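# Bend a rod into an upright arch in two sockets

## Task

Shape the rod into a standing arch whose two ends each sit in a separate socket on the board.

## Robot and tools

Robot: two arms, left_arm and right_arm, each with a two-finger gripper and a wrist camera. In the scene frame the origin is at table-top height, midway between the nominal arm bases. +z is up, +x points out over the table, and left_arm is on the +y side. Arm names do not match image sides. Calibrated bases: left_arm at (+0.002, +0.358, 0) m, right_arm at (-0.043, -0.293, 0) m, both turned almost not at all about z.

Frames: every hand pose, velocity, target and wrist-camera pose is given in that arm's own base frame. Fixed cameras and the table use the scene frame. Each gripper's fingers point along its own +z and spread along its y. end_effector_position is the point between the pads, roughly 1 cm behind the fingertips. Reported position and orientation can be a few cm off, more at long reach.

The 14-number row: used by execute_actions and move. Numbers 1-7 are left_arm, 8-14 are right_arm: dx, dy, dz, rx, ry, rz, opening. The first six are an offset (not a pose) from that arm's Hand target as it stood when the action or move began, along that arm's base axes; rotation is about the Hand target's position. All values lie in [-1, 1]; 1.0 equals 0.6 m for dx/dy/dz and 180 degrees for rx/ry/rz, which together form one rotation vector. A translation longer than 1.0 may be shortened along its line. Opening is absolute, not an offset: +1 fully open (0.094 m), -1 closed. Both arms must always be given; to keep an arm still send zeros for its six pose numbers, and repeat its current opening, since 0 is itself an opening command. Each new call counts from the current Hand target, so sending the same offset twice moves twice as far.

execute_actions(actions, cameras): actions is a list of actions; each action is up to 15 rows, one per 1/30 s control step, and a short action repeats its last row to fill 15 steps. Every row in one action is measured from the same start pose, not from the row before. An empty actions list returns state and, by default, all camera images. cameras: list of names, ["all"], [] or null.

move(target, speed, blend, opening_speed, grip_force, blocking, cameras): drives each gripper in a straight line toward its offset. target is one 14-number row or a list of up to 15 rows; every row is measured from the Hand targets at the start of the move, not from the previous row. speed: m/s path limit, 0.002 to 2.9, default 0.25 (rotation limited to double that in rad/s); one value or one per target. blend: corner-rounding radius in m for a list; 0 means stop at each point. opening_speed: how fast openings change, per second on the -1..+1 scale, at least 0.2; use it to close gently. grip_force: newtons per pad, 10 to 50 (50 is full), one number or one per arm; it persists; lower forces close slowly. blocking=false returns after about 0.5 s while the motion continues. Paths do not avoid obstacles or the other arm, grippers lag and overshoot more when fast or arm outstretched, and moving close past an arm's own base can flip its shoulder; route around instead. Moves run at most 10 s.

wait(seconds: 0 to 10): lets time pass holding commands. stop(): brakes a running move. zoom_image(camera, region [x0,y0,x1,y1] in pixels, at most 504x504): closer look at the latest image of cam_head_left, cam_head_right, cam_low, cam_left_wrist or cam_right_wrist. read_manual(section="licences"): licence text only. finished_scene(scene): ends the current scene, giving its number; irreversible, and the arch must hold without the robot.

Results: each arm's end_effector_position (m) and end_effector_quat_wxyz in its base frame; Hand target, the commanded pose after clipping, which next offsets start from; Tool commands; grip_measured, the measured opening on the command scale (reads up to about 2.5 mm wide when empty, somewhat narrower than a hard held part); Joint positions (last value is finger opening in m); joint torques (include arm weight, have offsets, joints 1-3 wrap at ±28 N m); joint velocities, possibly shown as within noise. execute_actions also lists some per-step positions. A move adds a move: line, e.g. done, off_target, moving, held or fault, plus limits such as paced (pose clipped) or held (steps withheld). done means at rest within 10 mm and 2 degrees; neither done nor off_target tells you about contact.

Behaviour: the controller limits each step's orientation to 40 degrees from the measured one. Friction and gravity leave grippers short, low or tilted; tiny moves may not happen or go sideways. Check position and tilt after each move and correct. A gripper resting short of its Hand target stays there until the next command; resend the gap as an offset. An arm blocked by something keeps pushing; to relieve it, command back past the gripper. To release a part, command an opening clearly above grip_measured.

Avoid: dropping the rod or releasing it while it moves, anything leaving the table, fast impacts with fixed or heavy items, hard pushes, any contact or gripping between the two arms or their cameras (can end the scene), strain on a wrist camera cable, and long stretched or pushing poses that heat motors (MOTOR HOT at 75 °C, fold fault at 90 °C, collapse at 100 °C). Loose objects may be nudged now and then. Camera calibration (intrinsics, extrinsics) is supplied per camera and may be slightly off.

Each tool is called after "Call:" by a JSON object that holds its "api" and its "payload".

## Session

Call:
{"api": "execute_actions", "payload": {"actions": []}}

Scene clock: 0.00 s.
left_arm: end_effector_position=(+0.4007, -0.0012, +0.0786) grip_measured=+1.000 end_effector_quat_wxyz=(+0.567, +0.009, +0.823, +0.032) | right_arm: end_effector_position=(+0.3757, -0.0351, +0.0611) grip_measured=+1.000 end_effector_quat_wxyz=(+0.540, +0.065, +0.837, -0.060)
Joint positions: left_arm=[-0.036 1.609 0.383 0.862 -0.076 0.039 0.094] | right_arm=[-0.025 1.57 0.313 0.83 0.148 0.034 0.094]
Joint velocities: within noise
Joint torques (N m): no reading
Heat: left arm: 32 °C; right arm: 31 °C.
Hand target: left_arm +0.4033, -0.0013, +0.0843; +0.573, +0.009, +0.819, +0.032 | right_arm +0.3776, -0.0351, +0.0644; +0.544, +0.065, +0.835, -0.060
Tool commands: left_gripper/opening=+1.0 right_gripper/opening=+1.0
camera_calibration:
cam_left_wrist: T_world_to_cam=[[0.0235404, -0.991578, -0.127355, 0.00277231], [-0.912975, 0.0305821, -0.406867, 0.401864], [0.407335, 0.125849, -0.904566, 0.0390306], [0, 0, 0, 1]] pos_world=[0.350928, -0.0144529, 0.199164]
cam_right_wrist: T_world_to_cam=[[-0.144437, -0.98948, 0.00825701, 0.0203374], [-0.924327, 0.131938, -0.358067, 0.376149], [0.35321, -0.0593502, -0.93366, 0.051231], [0, 0, 0, 1]] pos_world=[0.332527, -0.0264645, 0.182351]

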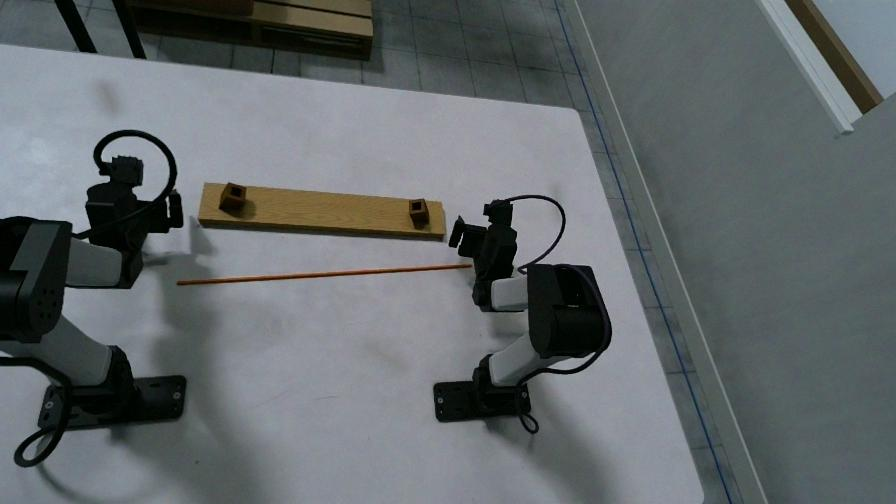

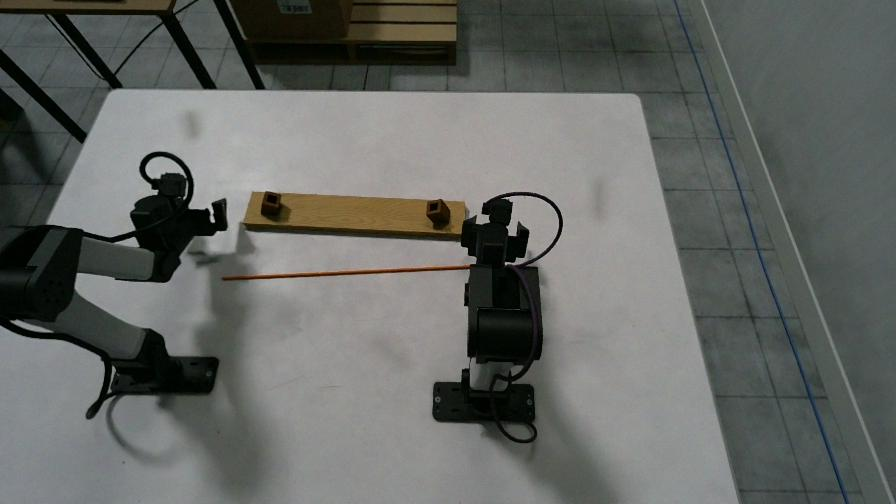

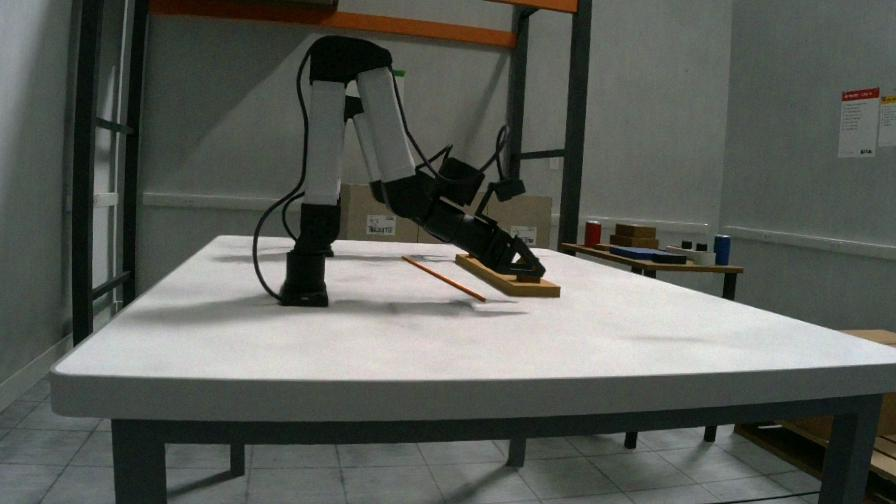

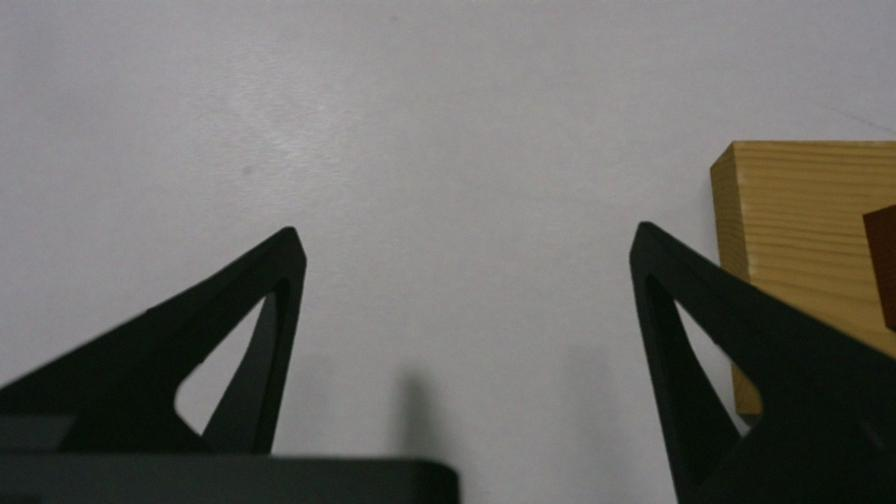

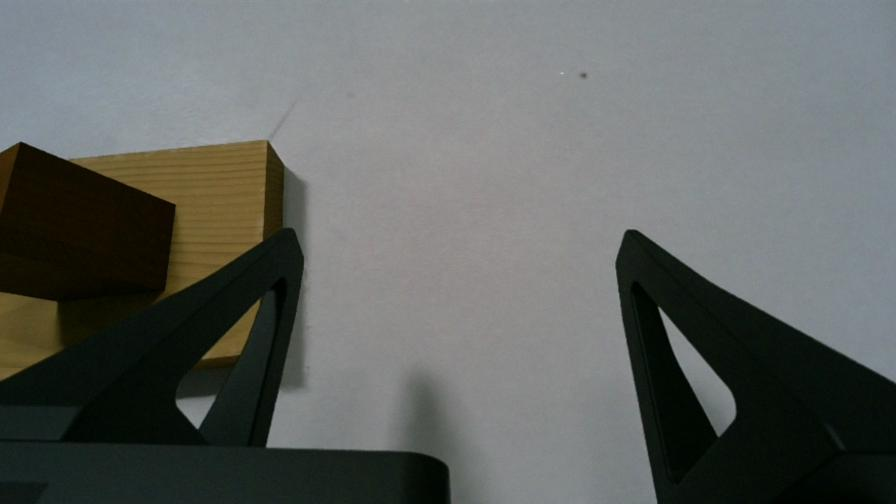

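Call:
{"api": "move", "payload": {"target": [[0,0,0.15,0,0,0,0.2,0,0,0.19,0,0,0,0.2],[-0.2438,-0.2028,0.0262,0.2805,0.3194,-0.4203,0.2,-0.136,0.1035,0.0593,-0.2796,0.3127,0.5096,0.2]], "blend": [0.05,0], "speed": 0.25, "cameras": ["cam_head_left","cam_low","cam_left_wrist","cam_right_wrist"]}}

Scene clock: 14.60 s.
left_arm: end_effector_position=(+0.2588, -0.1234, +0.0968) grip_measured=+0.202 end_effector_quat_wxyz=(+0.012, +0.692, +0.722, +0.000) | right_arm: end_effector_position=(+0.2926, +0.0281, +0.0979) grip_measured=+0.203 end_effector_quat_wxyz=(-0.006, +0.740, -0.673, -0.004)
Joint positions: left_arm=[-0.44 1.612 1.242 -1.178 0.008 1.09 0.056] | right_arm=[0.088 1.657 1.295 -1.205 -0.013 -1.578 0.057]
Joint torques (N m): left_arm=[-0.68 -6.89 8.5 0.11 0.01 0.22] | right_arm=[-0.05 -4.12 6.98 0.06 -0.01 -0.04]
Heat: left arm: 34 °C; right arm: 32 °C.
Hand target: left_arm +0.2571, -0.1230, +0.1001; +0.000, +0.701, +0.713, +0.000 | right_arm +0.2960, +0.0270, +0.1000; +0.001, +0.744, -0.668, +0.000
Off the commanded pose: left_arm 0.004 m, 2 deg | right_arm 0.004 m, 1 deg.
move: done
camera_calibration:
cam_left_wrist: T_world_to_cam=[[-0.998943, 0.0170412, -0.0426946, 0.26827], [-0.0173623, 0.7201, 0.693653, 0.0301259], [0.042565, 0.693661, -0.719043, 0.275238], [0, 0, 0, 1]] pos_world=[0.256794, -0.217187, 0.188465]
cam_right_wrist: T_world_to_cam=[[0.995705, 0.0871127, -0.0313511, -0.289468], [0.0843617, -0.71419, 0.694849, -0.0703228], [0.0381396, -0.69451, -0.718472, 0.207596], [0, 0, 0, 1]] pos_world=[0.28624, 0.11917, 0.188941]
Images, in order (width x height): cam_head_left 896x504, cam_low 896x504, cam_left_wrist 896x504, cam_right_wrist 896x504.

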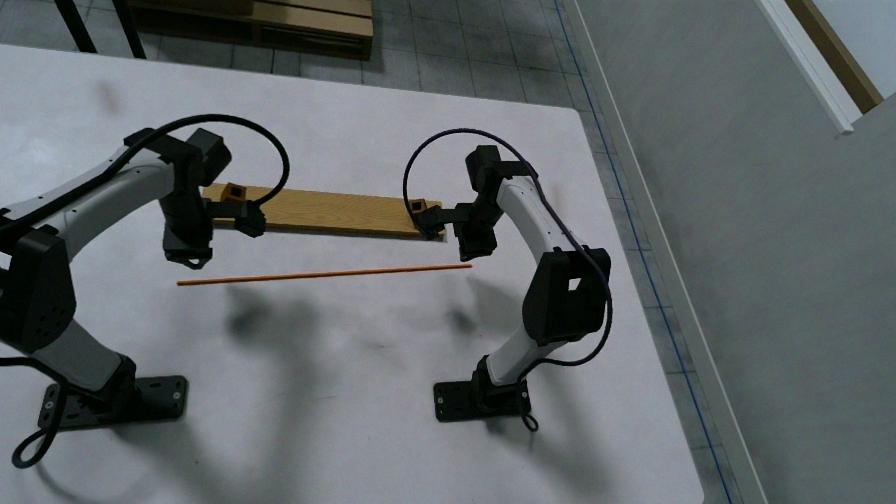

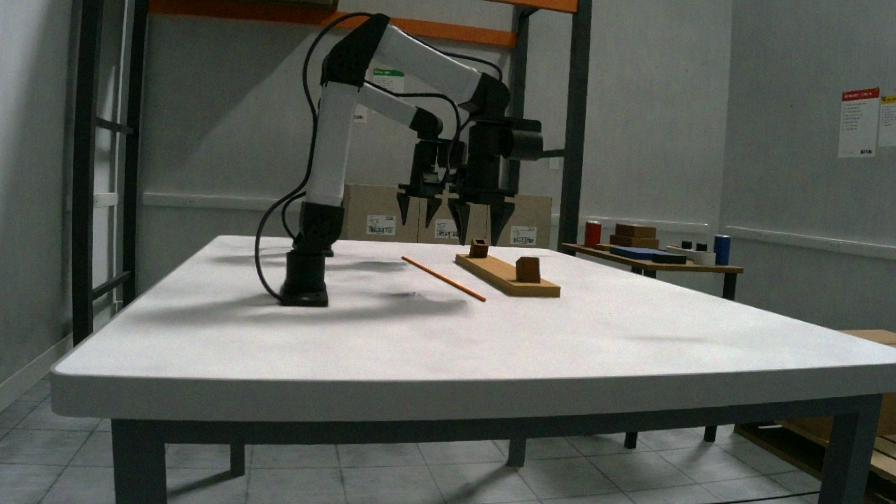

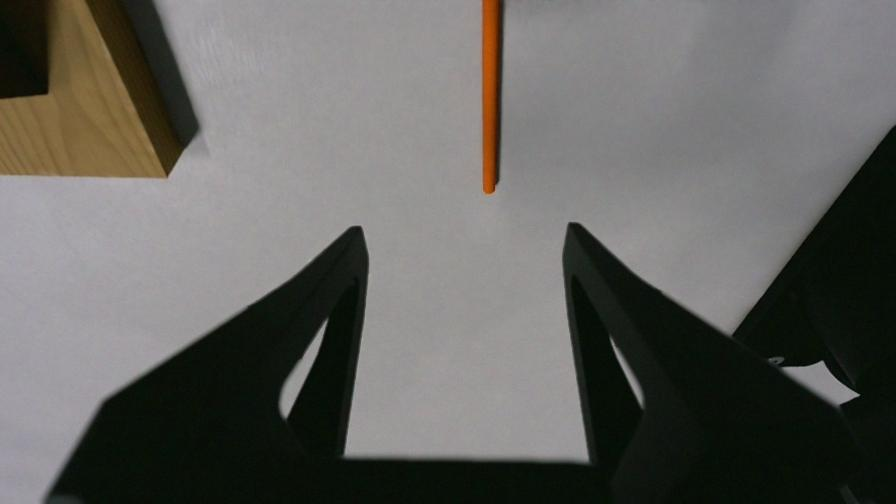

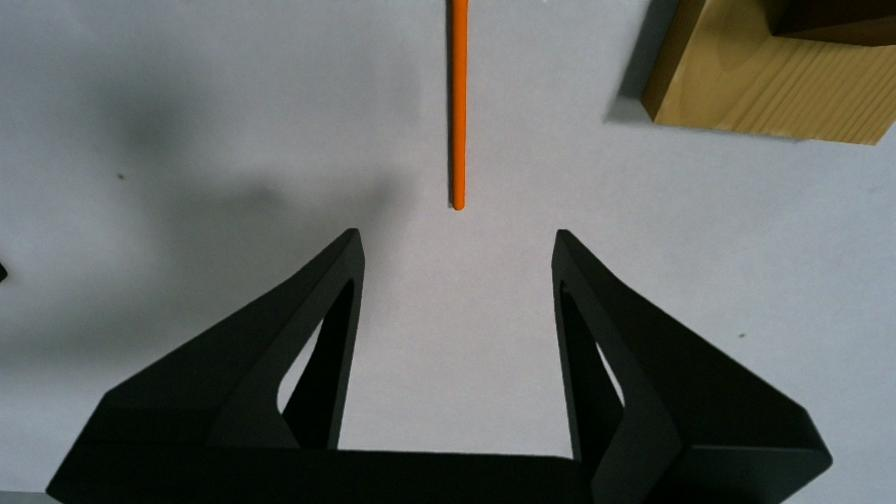

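Call:
{"api": "move", "payload": {"target": [[-0.0177,-0.0127,-0.11,0,0,0,-0.35,-0.005,-0.0117,-0.115,0,0,0,-0.35],[-0.0177,-0.0127,-0.1535,0,0,0,-0.35,-0.005,-0.0117,-0.16,0,0,0,-0.35]], "blend": [0.005,0], "speed": [0.15,0.03], "cameras": ["cam_left_wrist","cam_right_wrist"]}}

Scene clock: 20.00 s.
left_arm: end_effector_position=(+0.2497, -0.1313, +0.0130) grip_measured=-0.348 end_effector_quat_wxyz=(+0.009, +0.702, +0.712, -0.001) | right_arm: end_effector_position=(+0.2942, +0.0236, +0.0106) grip_measured=-0.347 end_effector_quat_wxyz=(-0.007, +0.743, -0.669, -0.001)
Joint positions: left_arm=[-0.48 1.697 0.986 -0.843 0.007 1.076 0.031] | right_arm=[0.073 1.754 1.042 -0.85 -0.011 -1.601 0.031]
Joint torques (N m): left_arm=[-0.76 -7.16 5.11 0.53 0.04 -0.04] | right_arm=[-0.72 -4.42 3.78 0.38 -0.01 -0.07]
Heat: left arm: 35 °C; right arm: 32 °C.
Hand target: left_arm +0.2465, -0.1306, +0.0081; +0.000, +0.701, +0.713, +0.000 | right_arm +0.2930, +0.0200, +0.0040; +0.001, +0.744, -0.668, +0.000
Off the commanded pose: left_arm 0.006 m, 1 deg | right_arm 0.008 m, 1 deg.
move: done
camera_calibration:
cam_left_wrist: T_world_to_cam=[[-0.998341, 0.0438641, -0.0372917, 0.258894], [0.00549978, 0.717418, 0.696622, 0.0876983], [0.0573104, 0.695261, -0.716469, 0.217312], [0, 0, 0, 1]] pos_world=[0.245528, -0.225361, 0.10426]
cam_right_wrist: T_world_to_cam=[[0.995071, 0.0957543, -0.0258003, -0.293423], [0.0865871, -0.712073, 0.696746, -0.0137634], [0.0483448, -0.695546, -0.716854, 0.13869], [0, 0, 0, 1]] pos_world=[0.286463, 0.114761, 0.10144]
Images, in order (width x height): cam_left_wrist 896x504, cam_right_wrist 896x504.

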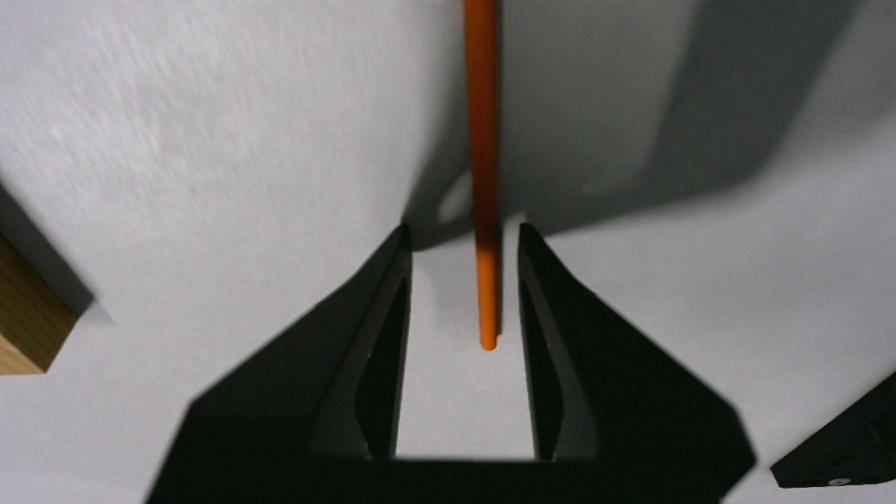

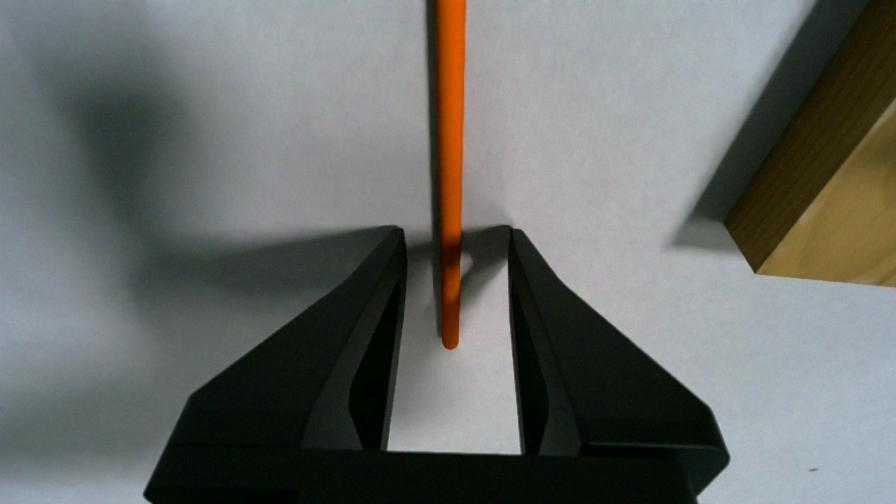

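Call:
{"api": "move", "payload": {"target": [[0,0,-0.008,0,0,0,-0.35,0,0,-0.0085,0,0,0,-0.35],[0,0,-0.0065,0,0,0,-1,0,0,-0.007,0,0,0,-1]], "speed": 0.03, "opening_speed": 0.4, "cameras": ["cam_left_wrist","cam_right_wrist"]}}

Scene clock: 24.20 s.
left_arm: end_effector_position=(+0.2530, -0.1320, +0.0116) grip_measured=-0.921 end_effector_quat_wxyz=(+0.015, +0.702, +0.712, +0.004) | right_arm: end_effector_position=(+0.2953, +0.0237, +0.0087) grip_measured=-0.906 end_effector_quat_wxyz=(-0.009, +0.743, -0.669, +0.001)
Joint positions: left_arm=[-0.48 1.699 0.982 -0.823 0.002 1.075 0.004] | right_arm=[0.073 1.757 1.037 -0.837 -0.011 -1.602 0.004]
Joint torques (N m): left_arm=[-0.77 -6.67 4.72 0.52 0.08 -0.03] | right_arm=[-0.69 -4.05 3.48 0.45 -0.02 -0.06]
Heat: left arm: 35 °C; right arm: 32 °C.
Hand target: left_arm +0.2465, -0.1305, +0.0041; +0.000, +0.701, +0.713, +0.000 | right_arm +0.2930, +0.0200, -0.0002; +0.001, +0.744, -0.668, +0.000
Off the commanded pose: left_arm 0.010 m, 2 deg | right_arm 0.010 m, 1 deg.
move: done
camera_calibration:
cam_left_wrist: T_world_to_cam=[[-0.997711, 0.0428958, -0.0522666, 0.262135], [-0.00553041, 0.718638, 0.695363, 0.0920981], [0.0673889, 0.694061, -0.716756, 0.214004], [0, 0, 0, 1]] pos_world=[0.247623, -0.225961, 0.103048]
cam_right_wrist: T_world_to_cam=[[0.995164, 0.0960824, -0.0204082, -0.294686], [0.0830668, -0.71233, 0.696912, -0.0113938], [0.0524235, -0.695237, -0.716866, 0.13616], [0, 0, 0, 1]] pos_world=[0.287069, 0.114862, 0.0995353]
Images, in order (width x height): cam_left_wrist 896x504, cam_right_wrist 896x504.

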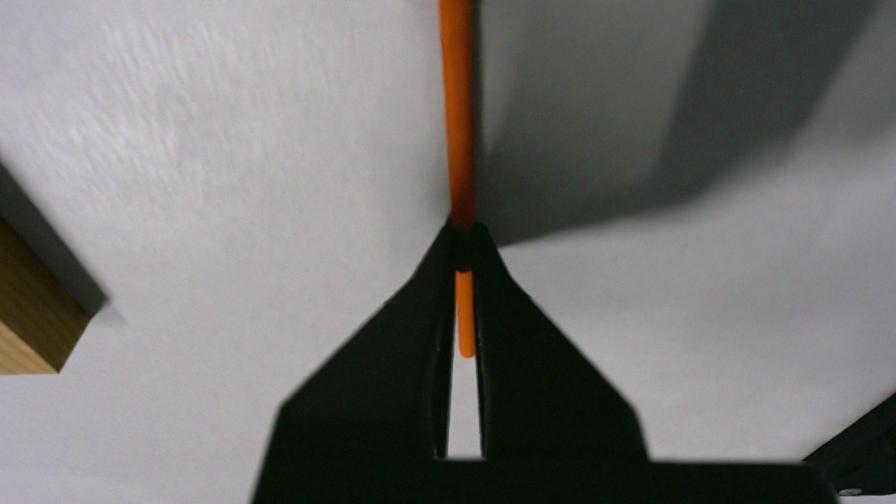

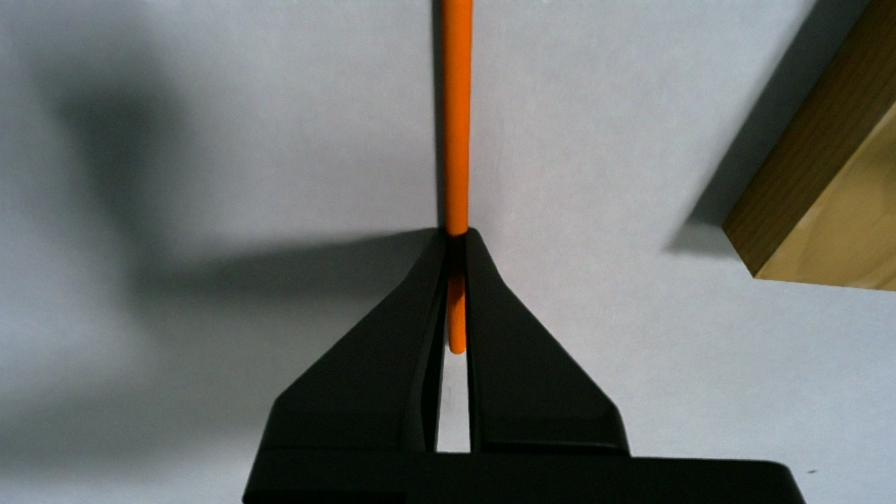

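Call:
{"api": "wait", "payload": {"seconds": 0, "cameras": ["cam_head_left","cam_head_right"]}}

Call:
{"api": "zoom_image", "payload": {"camera": "cam_head_left", "region": [190, 170, 330, 250]}}

Call:
{"api": "zoom_image", "payload": {"camera": "cam_head_left", "region": [370, 180, 510, 260]}}

Call:
{"api": "zoom_image", "payload": {"camera": "cam_head_right", "region": [230, 170, 510, 310]}}

Scene clock: 26.73 s.
left_arm: end_effector_position=(+0.2530, -0.1320, +0.0116) grip_measured=-0.922 end_effector_quat_wxyz=(+0.015, +0.702, +0.712, +0.004) | right_arm: end_effector_position=(+0.2953, +0.0237, +0.0087) grip_measured=-0.907 end_effector_quat_wxyz=(-0.009, +0.743, -0.669, +0.001)
Joint positions: left_arm=[-0.48 1.699 0.982 -0.823 0.002 1.075 0.004] | right_arm=[0.073 1.757 1.037 -0.837 -0.011 -1.602 0.004]
Joint torques (N m): left_arm=[-0.75 -6.68 4.74 0.51 0.09 -0.03] | right_arm=[-0.7 -4.05 3.48 0.45 -0.01 -0.06]
Heat: left arm: 35 °C; right arm: 32 °C.
Hand target: left_arm +0.2465, -0.1305, +0.0041; +0.000, +0.701, +0.713, +0.000 | right_arm +0.2930, +0.0200, -0.0002; +0.001, +0.744, -0.668, +0.000
Tool commands: left_gripper/opening=-1.0 right_gripper/opening=-1.0
Off the commanded pose: left_arm 0.010 m, 2 deg | right_arm 0.010 m, 1 deg.
Images, in order (width x height): cam_head_left 896x504, cam_head_right 896x504.

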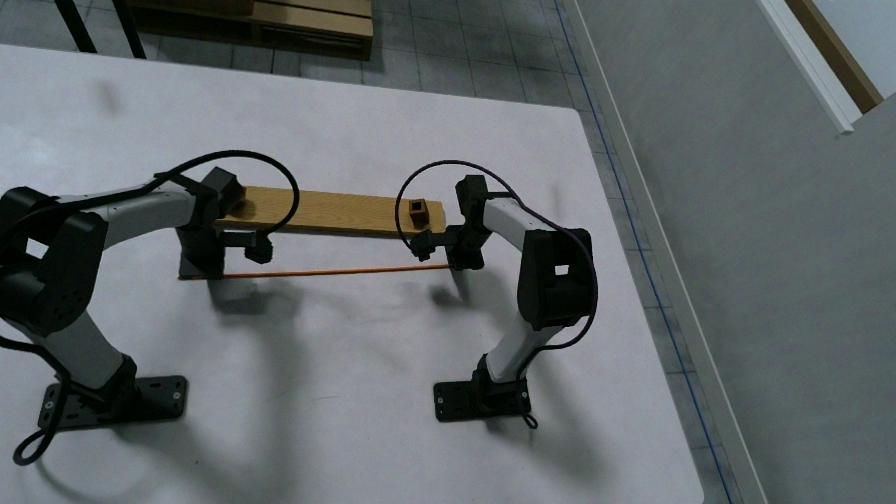

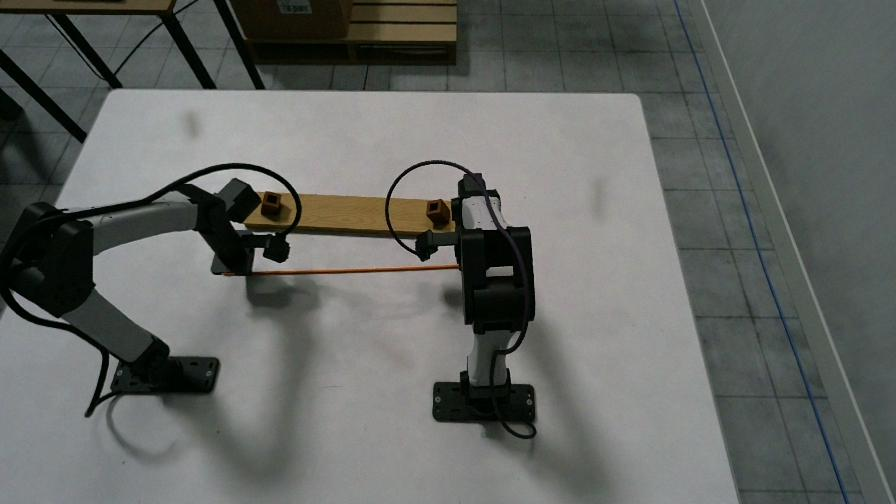

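Scaled by 3.600 from the camera's 896x504 image, which has a finer 1280x720 frame.

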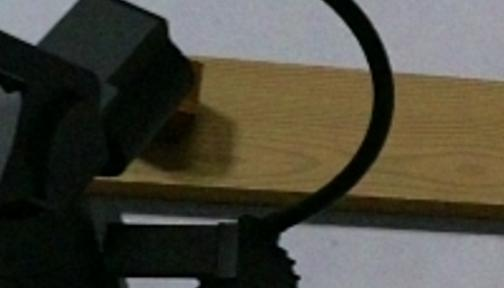

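Scaled by 3.600 from the camera's 896x504 image, which has a finer 1280x720 frame.

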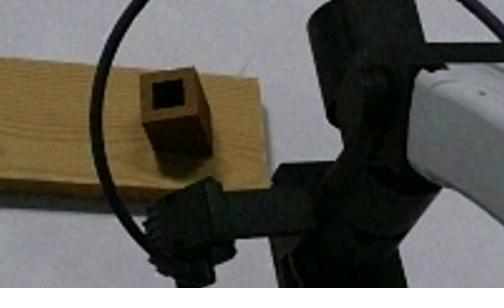

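Scaled by 1.800 from the camera's 896x504 image, which has a finer 1280x720 frame.

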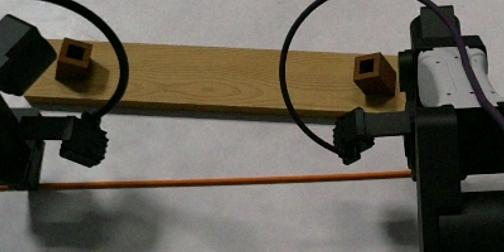

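Call:
{"api": "move", "payload": {"target": [[0.0042,0,0.1183,0,0,0,-1,0,0.0025,0.12,0,0,0,-1],[0.1183,-0.025,0.2633,-0.1656,0.0063,-0.0151,-1,0.0883,0.0705,0.267,0.1654,0.0089,-0.0127,-1],[0.19,-0.0725,0.28,-0.2838,0.0107,-0.0259,-1,0.1523,0.1508,0.287,0.2835,0.0153,-0.0217,-1],[0.2617,-0.1125,0.2233,-0.3942,0.0149,-0.036,-1,0.2033,0.21,0.2137,0.3938,0.0212,-0.0302,-1]], "speed": 0.14, "blend": [0.03,0.03,0.03,0], "cameras": ["all"]}}

Call:
{"api": "zoom_image", "payload": {"camera": "cam_low", "region": [450, 210, 570, 310]}}

Call:
{"api": "zoom_image", "payload": {"camera": "cam_head_left", "region": [190, 100, 470, 260]}}

Call:
{"api": "zoom_image", "payload": {"camera": "cam_left_wrist", "region": [350, 210, 600, 460]}}

Call:
{"api": "zoom_image", "payload": {"camera": "cam_right_wrist", "region": [350, 210, 600, 460]}}

Scene clock: 48.47 s.
left_arm: end_effector_position=(+0.3991, -0.1868, +0.1285) grip_measured=-0.922 end_effector_quat_wxyz=(+0.367, +0.606, +0.569, -0.417) | right_arm: end_effector_position=(+0.4185, +0.1244, +0.1273) grip_measured=-0.907 end_effector_quat_wxyz=(-0.400, +0.582, -0.596, -0.383)
Joint positions: left_arm=[-0.064 2.2 1.727 -1.173 1.178 1.62 0.004] | right_arm=[-0.087 2.212 1.745 -1.228 -1.17 -1.715 0.004]
Joint torques (N m): left_arm=[-1.55 -12.55 8.25 0.34 1.2 0.26] | right_arm=[2.95 -7.82 3.77 0.11 -1.18 0.01]
Heat: left arm: 36 °C; right arm: 33 °C.
Hand target: left_arm +0.4035, -0.1981, +0.1381; +0.391, +0.607, +0.543, -0.429 | right_arm +0.4150, +0.1461, +0.1281; -0.410, +0.576, -0.576, -0.411
Off the commanded pose: left_arm 0.015 m, 4 deg | right_arm 0.022 m, 4 deg.
move: off_target (left_arm, right_arm)
camera_calibration:
cam_left_wrist: T_world_to_cam=[[-0.996015, 0.0822864, -0.0343862, 0.420693], [0.0891822, 0.918854, -0.384388, 0.189449], [-0.0000340462, -0.385923, -0.922531, 0.177521], [0, 0, 0, 1]] pos_world=[0.402127, -0.140184, 0.251056]
cam_right_wrist: T_world_to_cam=[[0.999912, -0.00135715, -0.0132052, -0.415272], [-0.0062892, -0.924465, -0.381215, 0.168543], [-0.0116904, 0.381264, -0.924392, 0.204035], [0, 0, 0, 1]] pos_world=[0.418681, 0.077457, 0.247376]

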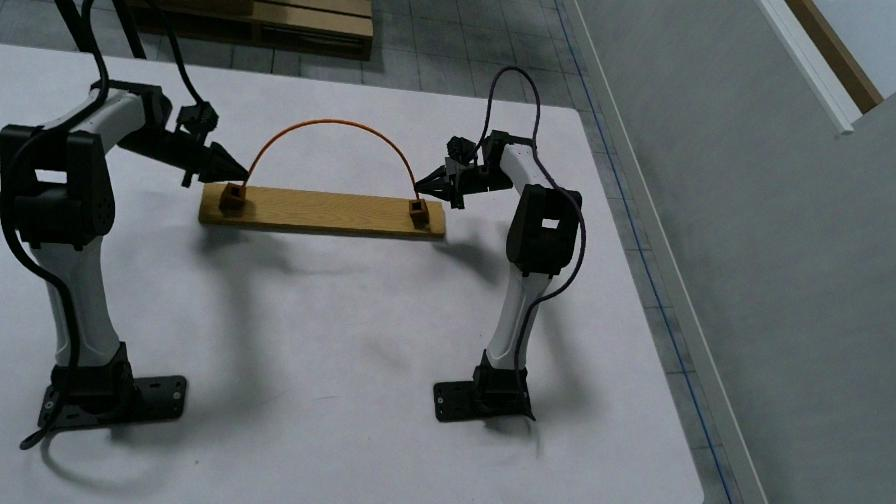

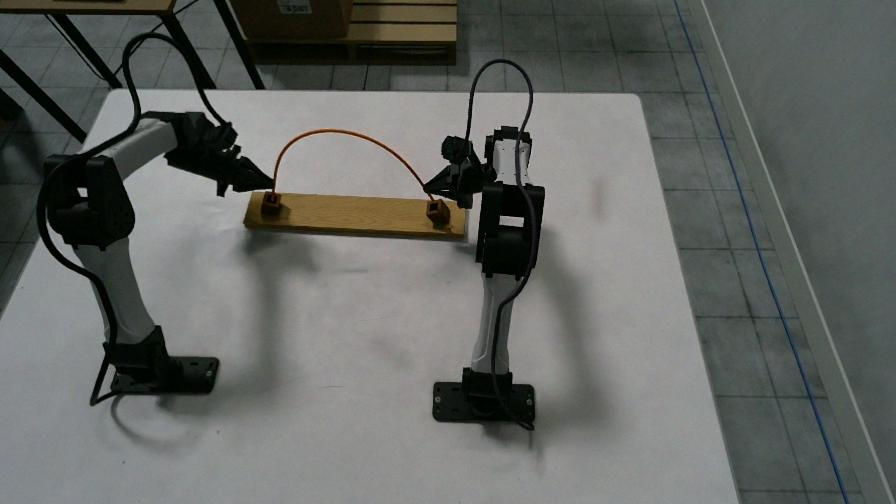

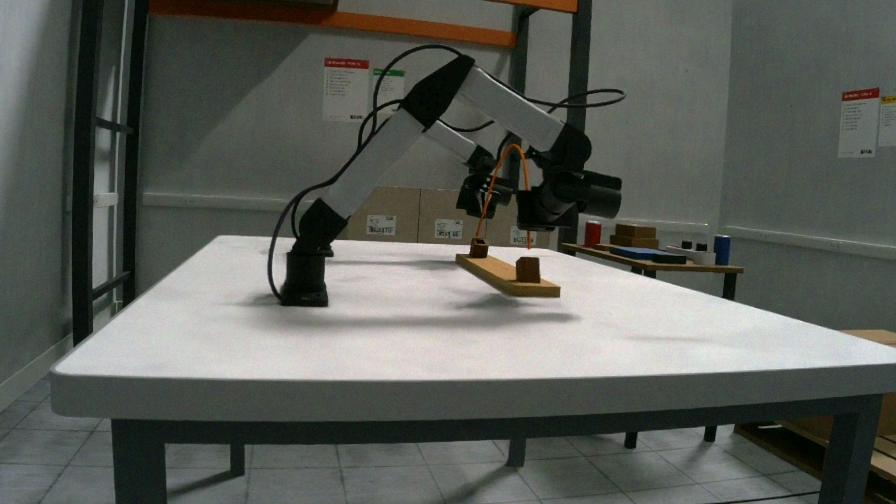

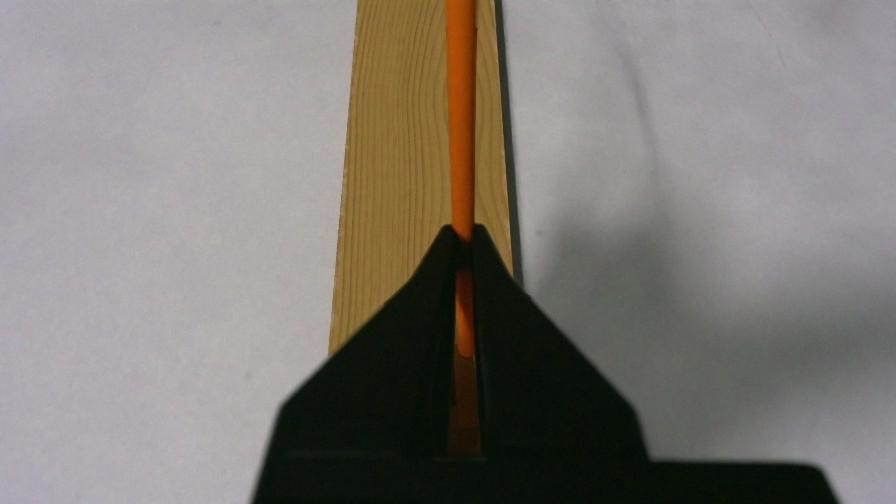

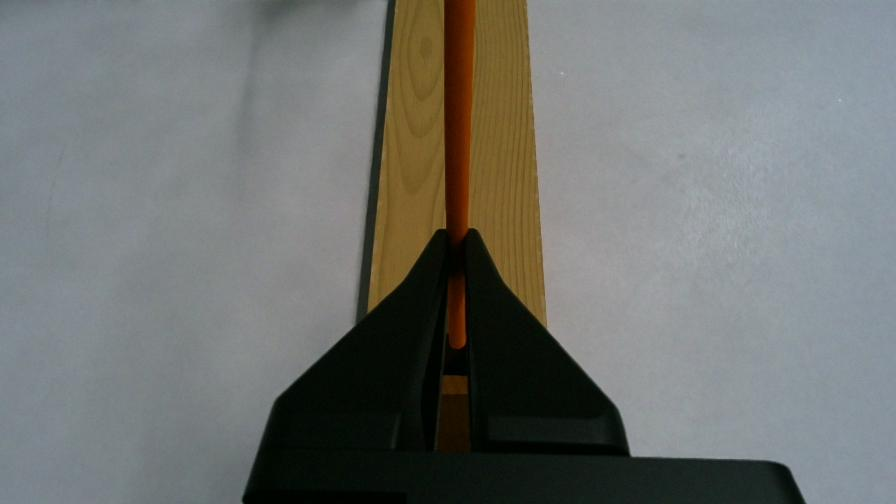

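Scaled by 4.200 from the camera's 896x504 image, which has a finer 1280x720 frame.

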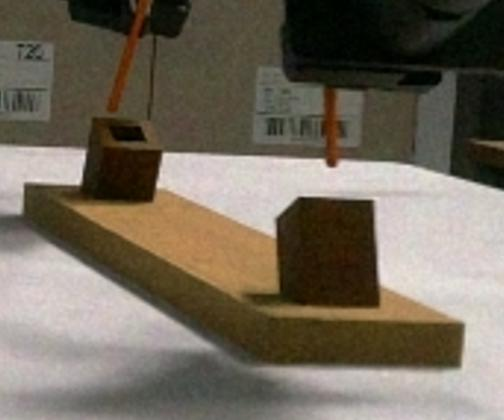

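Scaled by 1.800 from the camera's 896x504 image, which has a finer 1280x720 frame.

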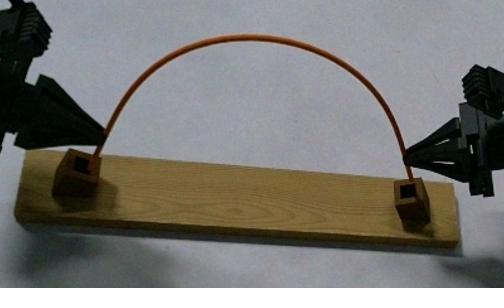

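Scaled by 2.016 from the camera's 896x504 image, which has a finer 1280x720 frame.

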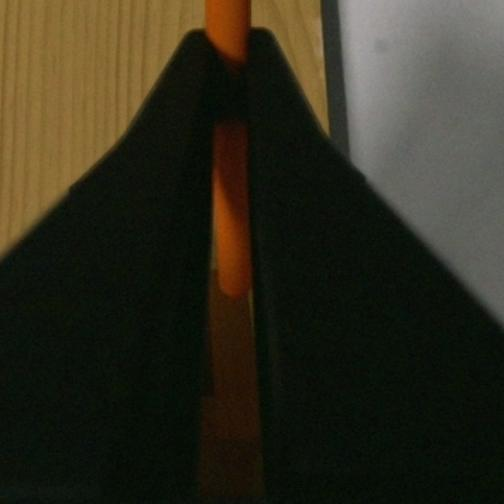

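Scaled by 2.016 from the camera's 896x504 image, which has a finer 1280x720 frame.

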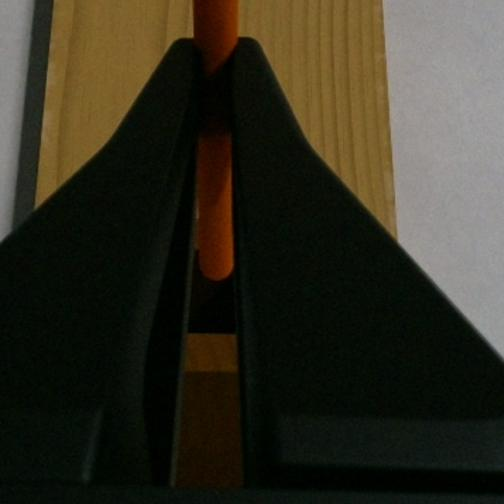

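Call:
{"api": "move", "payload": {"target": [0.0167,0.0017,-0.018,0,0,0,-1,0,0.0093,-0.025,0,0,0,-1], "speed": 0.06, "cameras": ["cam_low","cam_left_wrist","cam_right_wrist","cam_head_left"]}}

Call:
{"api": "zoom_image", "payload": {"camera": "cam_low", "region": [450, 210, 570, 310]}}

Call:
{"api": "zoom_image", "payload": {"camera": "cam_head_left", "region": [190, 150, 470, 260]}}

Call:
{"api": "zoom_image", "payload": {"camera": "cam_left_wrist", "region": [350, 210, 600, 460]}}

Call:
{"api": "zoom_image", "payload": {"camera": "cam_right_wrist", "region": [350, 210, 600, 460]}}

Scene clock: 56.73 s.
left_arm: end_effector_position=(+0.4102, -0.1858, +0.1183) grip_measured=-0.922 end_effector_quat_wxyz=(+0.370, +0.608, +0.567, -0.415) | right_arm: end_effector_position=(+0.4186, +0.1300, +0.1132) grip_measured=-0.907 end_effector_quat_wxyz=(-0.400, +0.580, -0.597, -0.383)
Joint positions: left_arm=[-0.06 2.253 1.774 -1.169 1.178 1.632 0.004] | right_arm=[-0.073 2.215 1.692 -1.139 -1.173 -1.676 0.004]
Joint torques (N m): left_arm=[-1.61 -12.96 8.17 0.27 1.19 0.24] | right_arm=[2.96 -7.61 3.88 0.18 -1.16 -0.01]
Heat: left arm: 38 °C; right arm: 34 °C.
Hand target: left_arm +0.4135, -0.1971, +0.1274; +0.391, +0.607, +0.543, -0.429 | right_arm +0.4150, +0.1516, +0.1131; -0.410, +0.576, -0.576, -0.410
Off the commanded pose: left_arm 0.015 m, 4 deg | right_arm 0.022 m, 4 deg.
move: off_target (left_arm, right_arm)
camera_calibration:
cam_left_wrist: T_world_to_cam=[[-0.995691, 0.0825355, -0.0422818, 0.432185], [0.0924653, 0.918366, -0.384779, 0.182184], [0.00707225, -0.38703, -0.92204, 0.165366], [0, 0, 0, 1]] pos_world=[0.412307, -0.138981, 0.240848]
cam_right_wrist: T_world_to_cam=[[0.999876, -0.00335827, -0.0153613, -0.415165], [-0.00898128, -0.923861, -0.382624, 0.169536], [-0.0129067, 0.382714, -0.923777, 0.189101], [0, 0, 0, 1]] pos_world=[0.419077, 0.0828622, 0.233178]
Images, in order (width x height): cam_head_left 896x504, cam_low 896x504, cam_left_wrist 896x504, cam_right_wrist 896x504.

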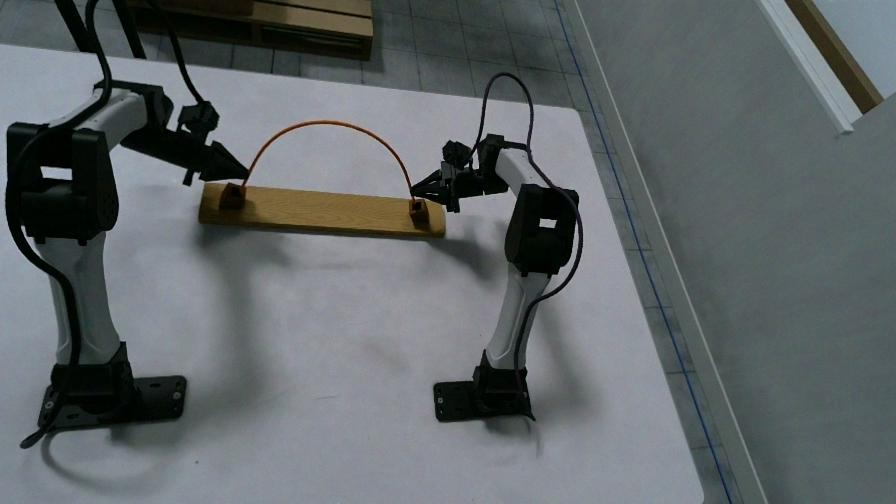

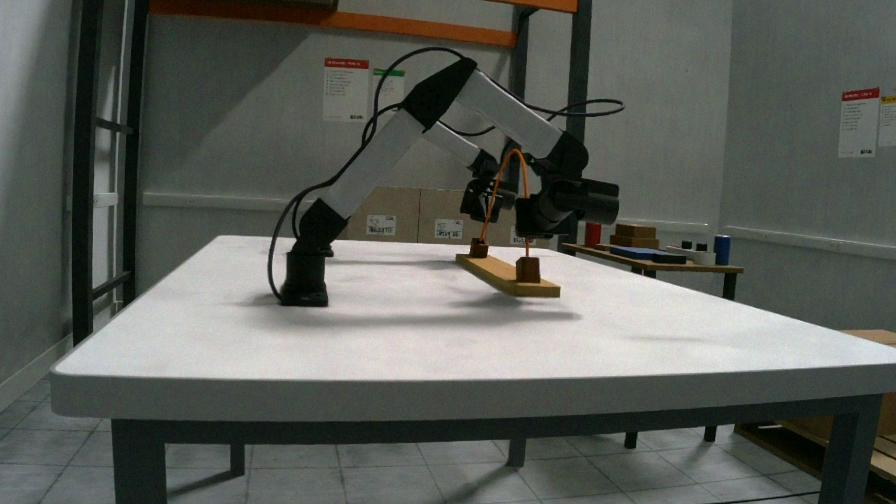

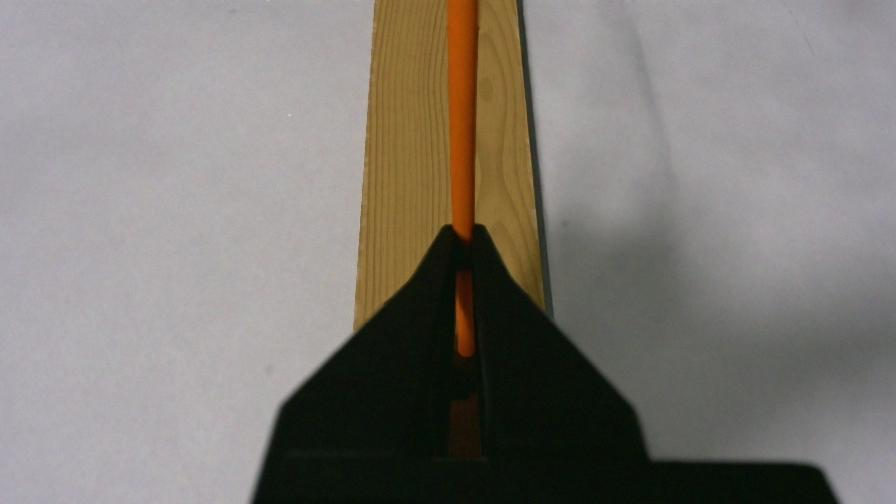

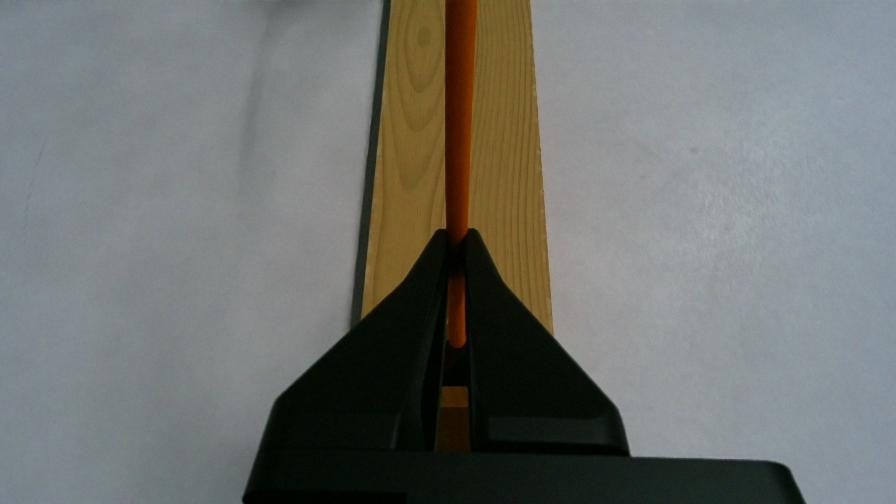

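Scaled by 4.200 from the camera's 896x504 image, which has a finer 1280x720 frame.

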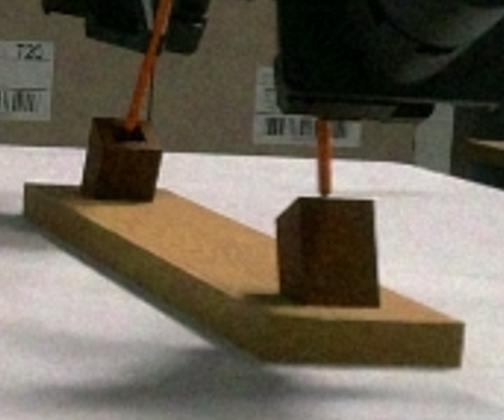

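Scaled by 1.800 from the camera's 896x504 image, which has a finer 1280x720 frame.

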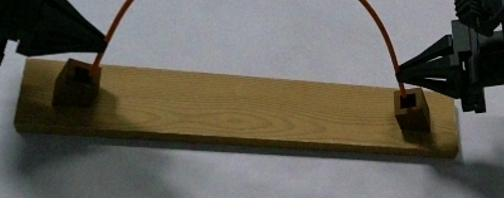

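Scaled by 2.016 from the camera's 896x504 image, which has a finer 1280x720 frame.

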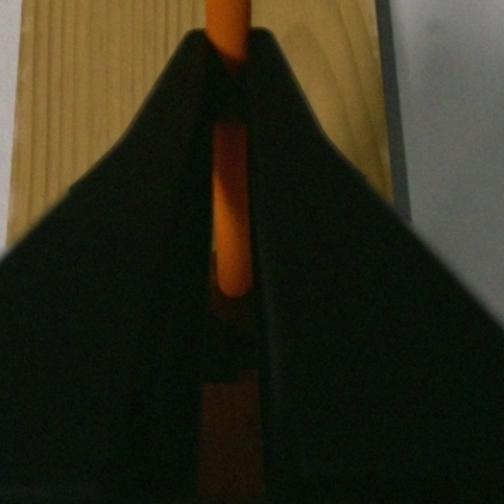

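Scaled by 2.016 from the camera's 896x504 image, which has a finer 1280x720 frame.

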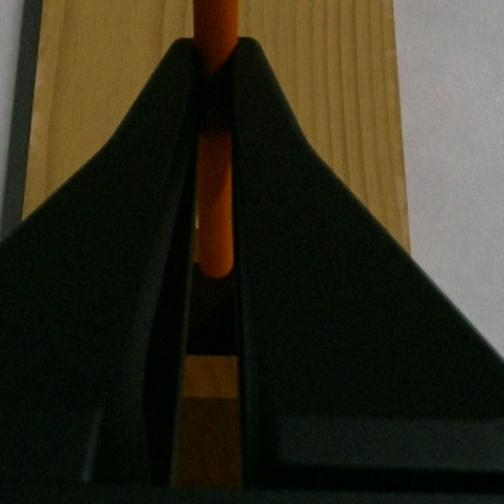

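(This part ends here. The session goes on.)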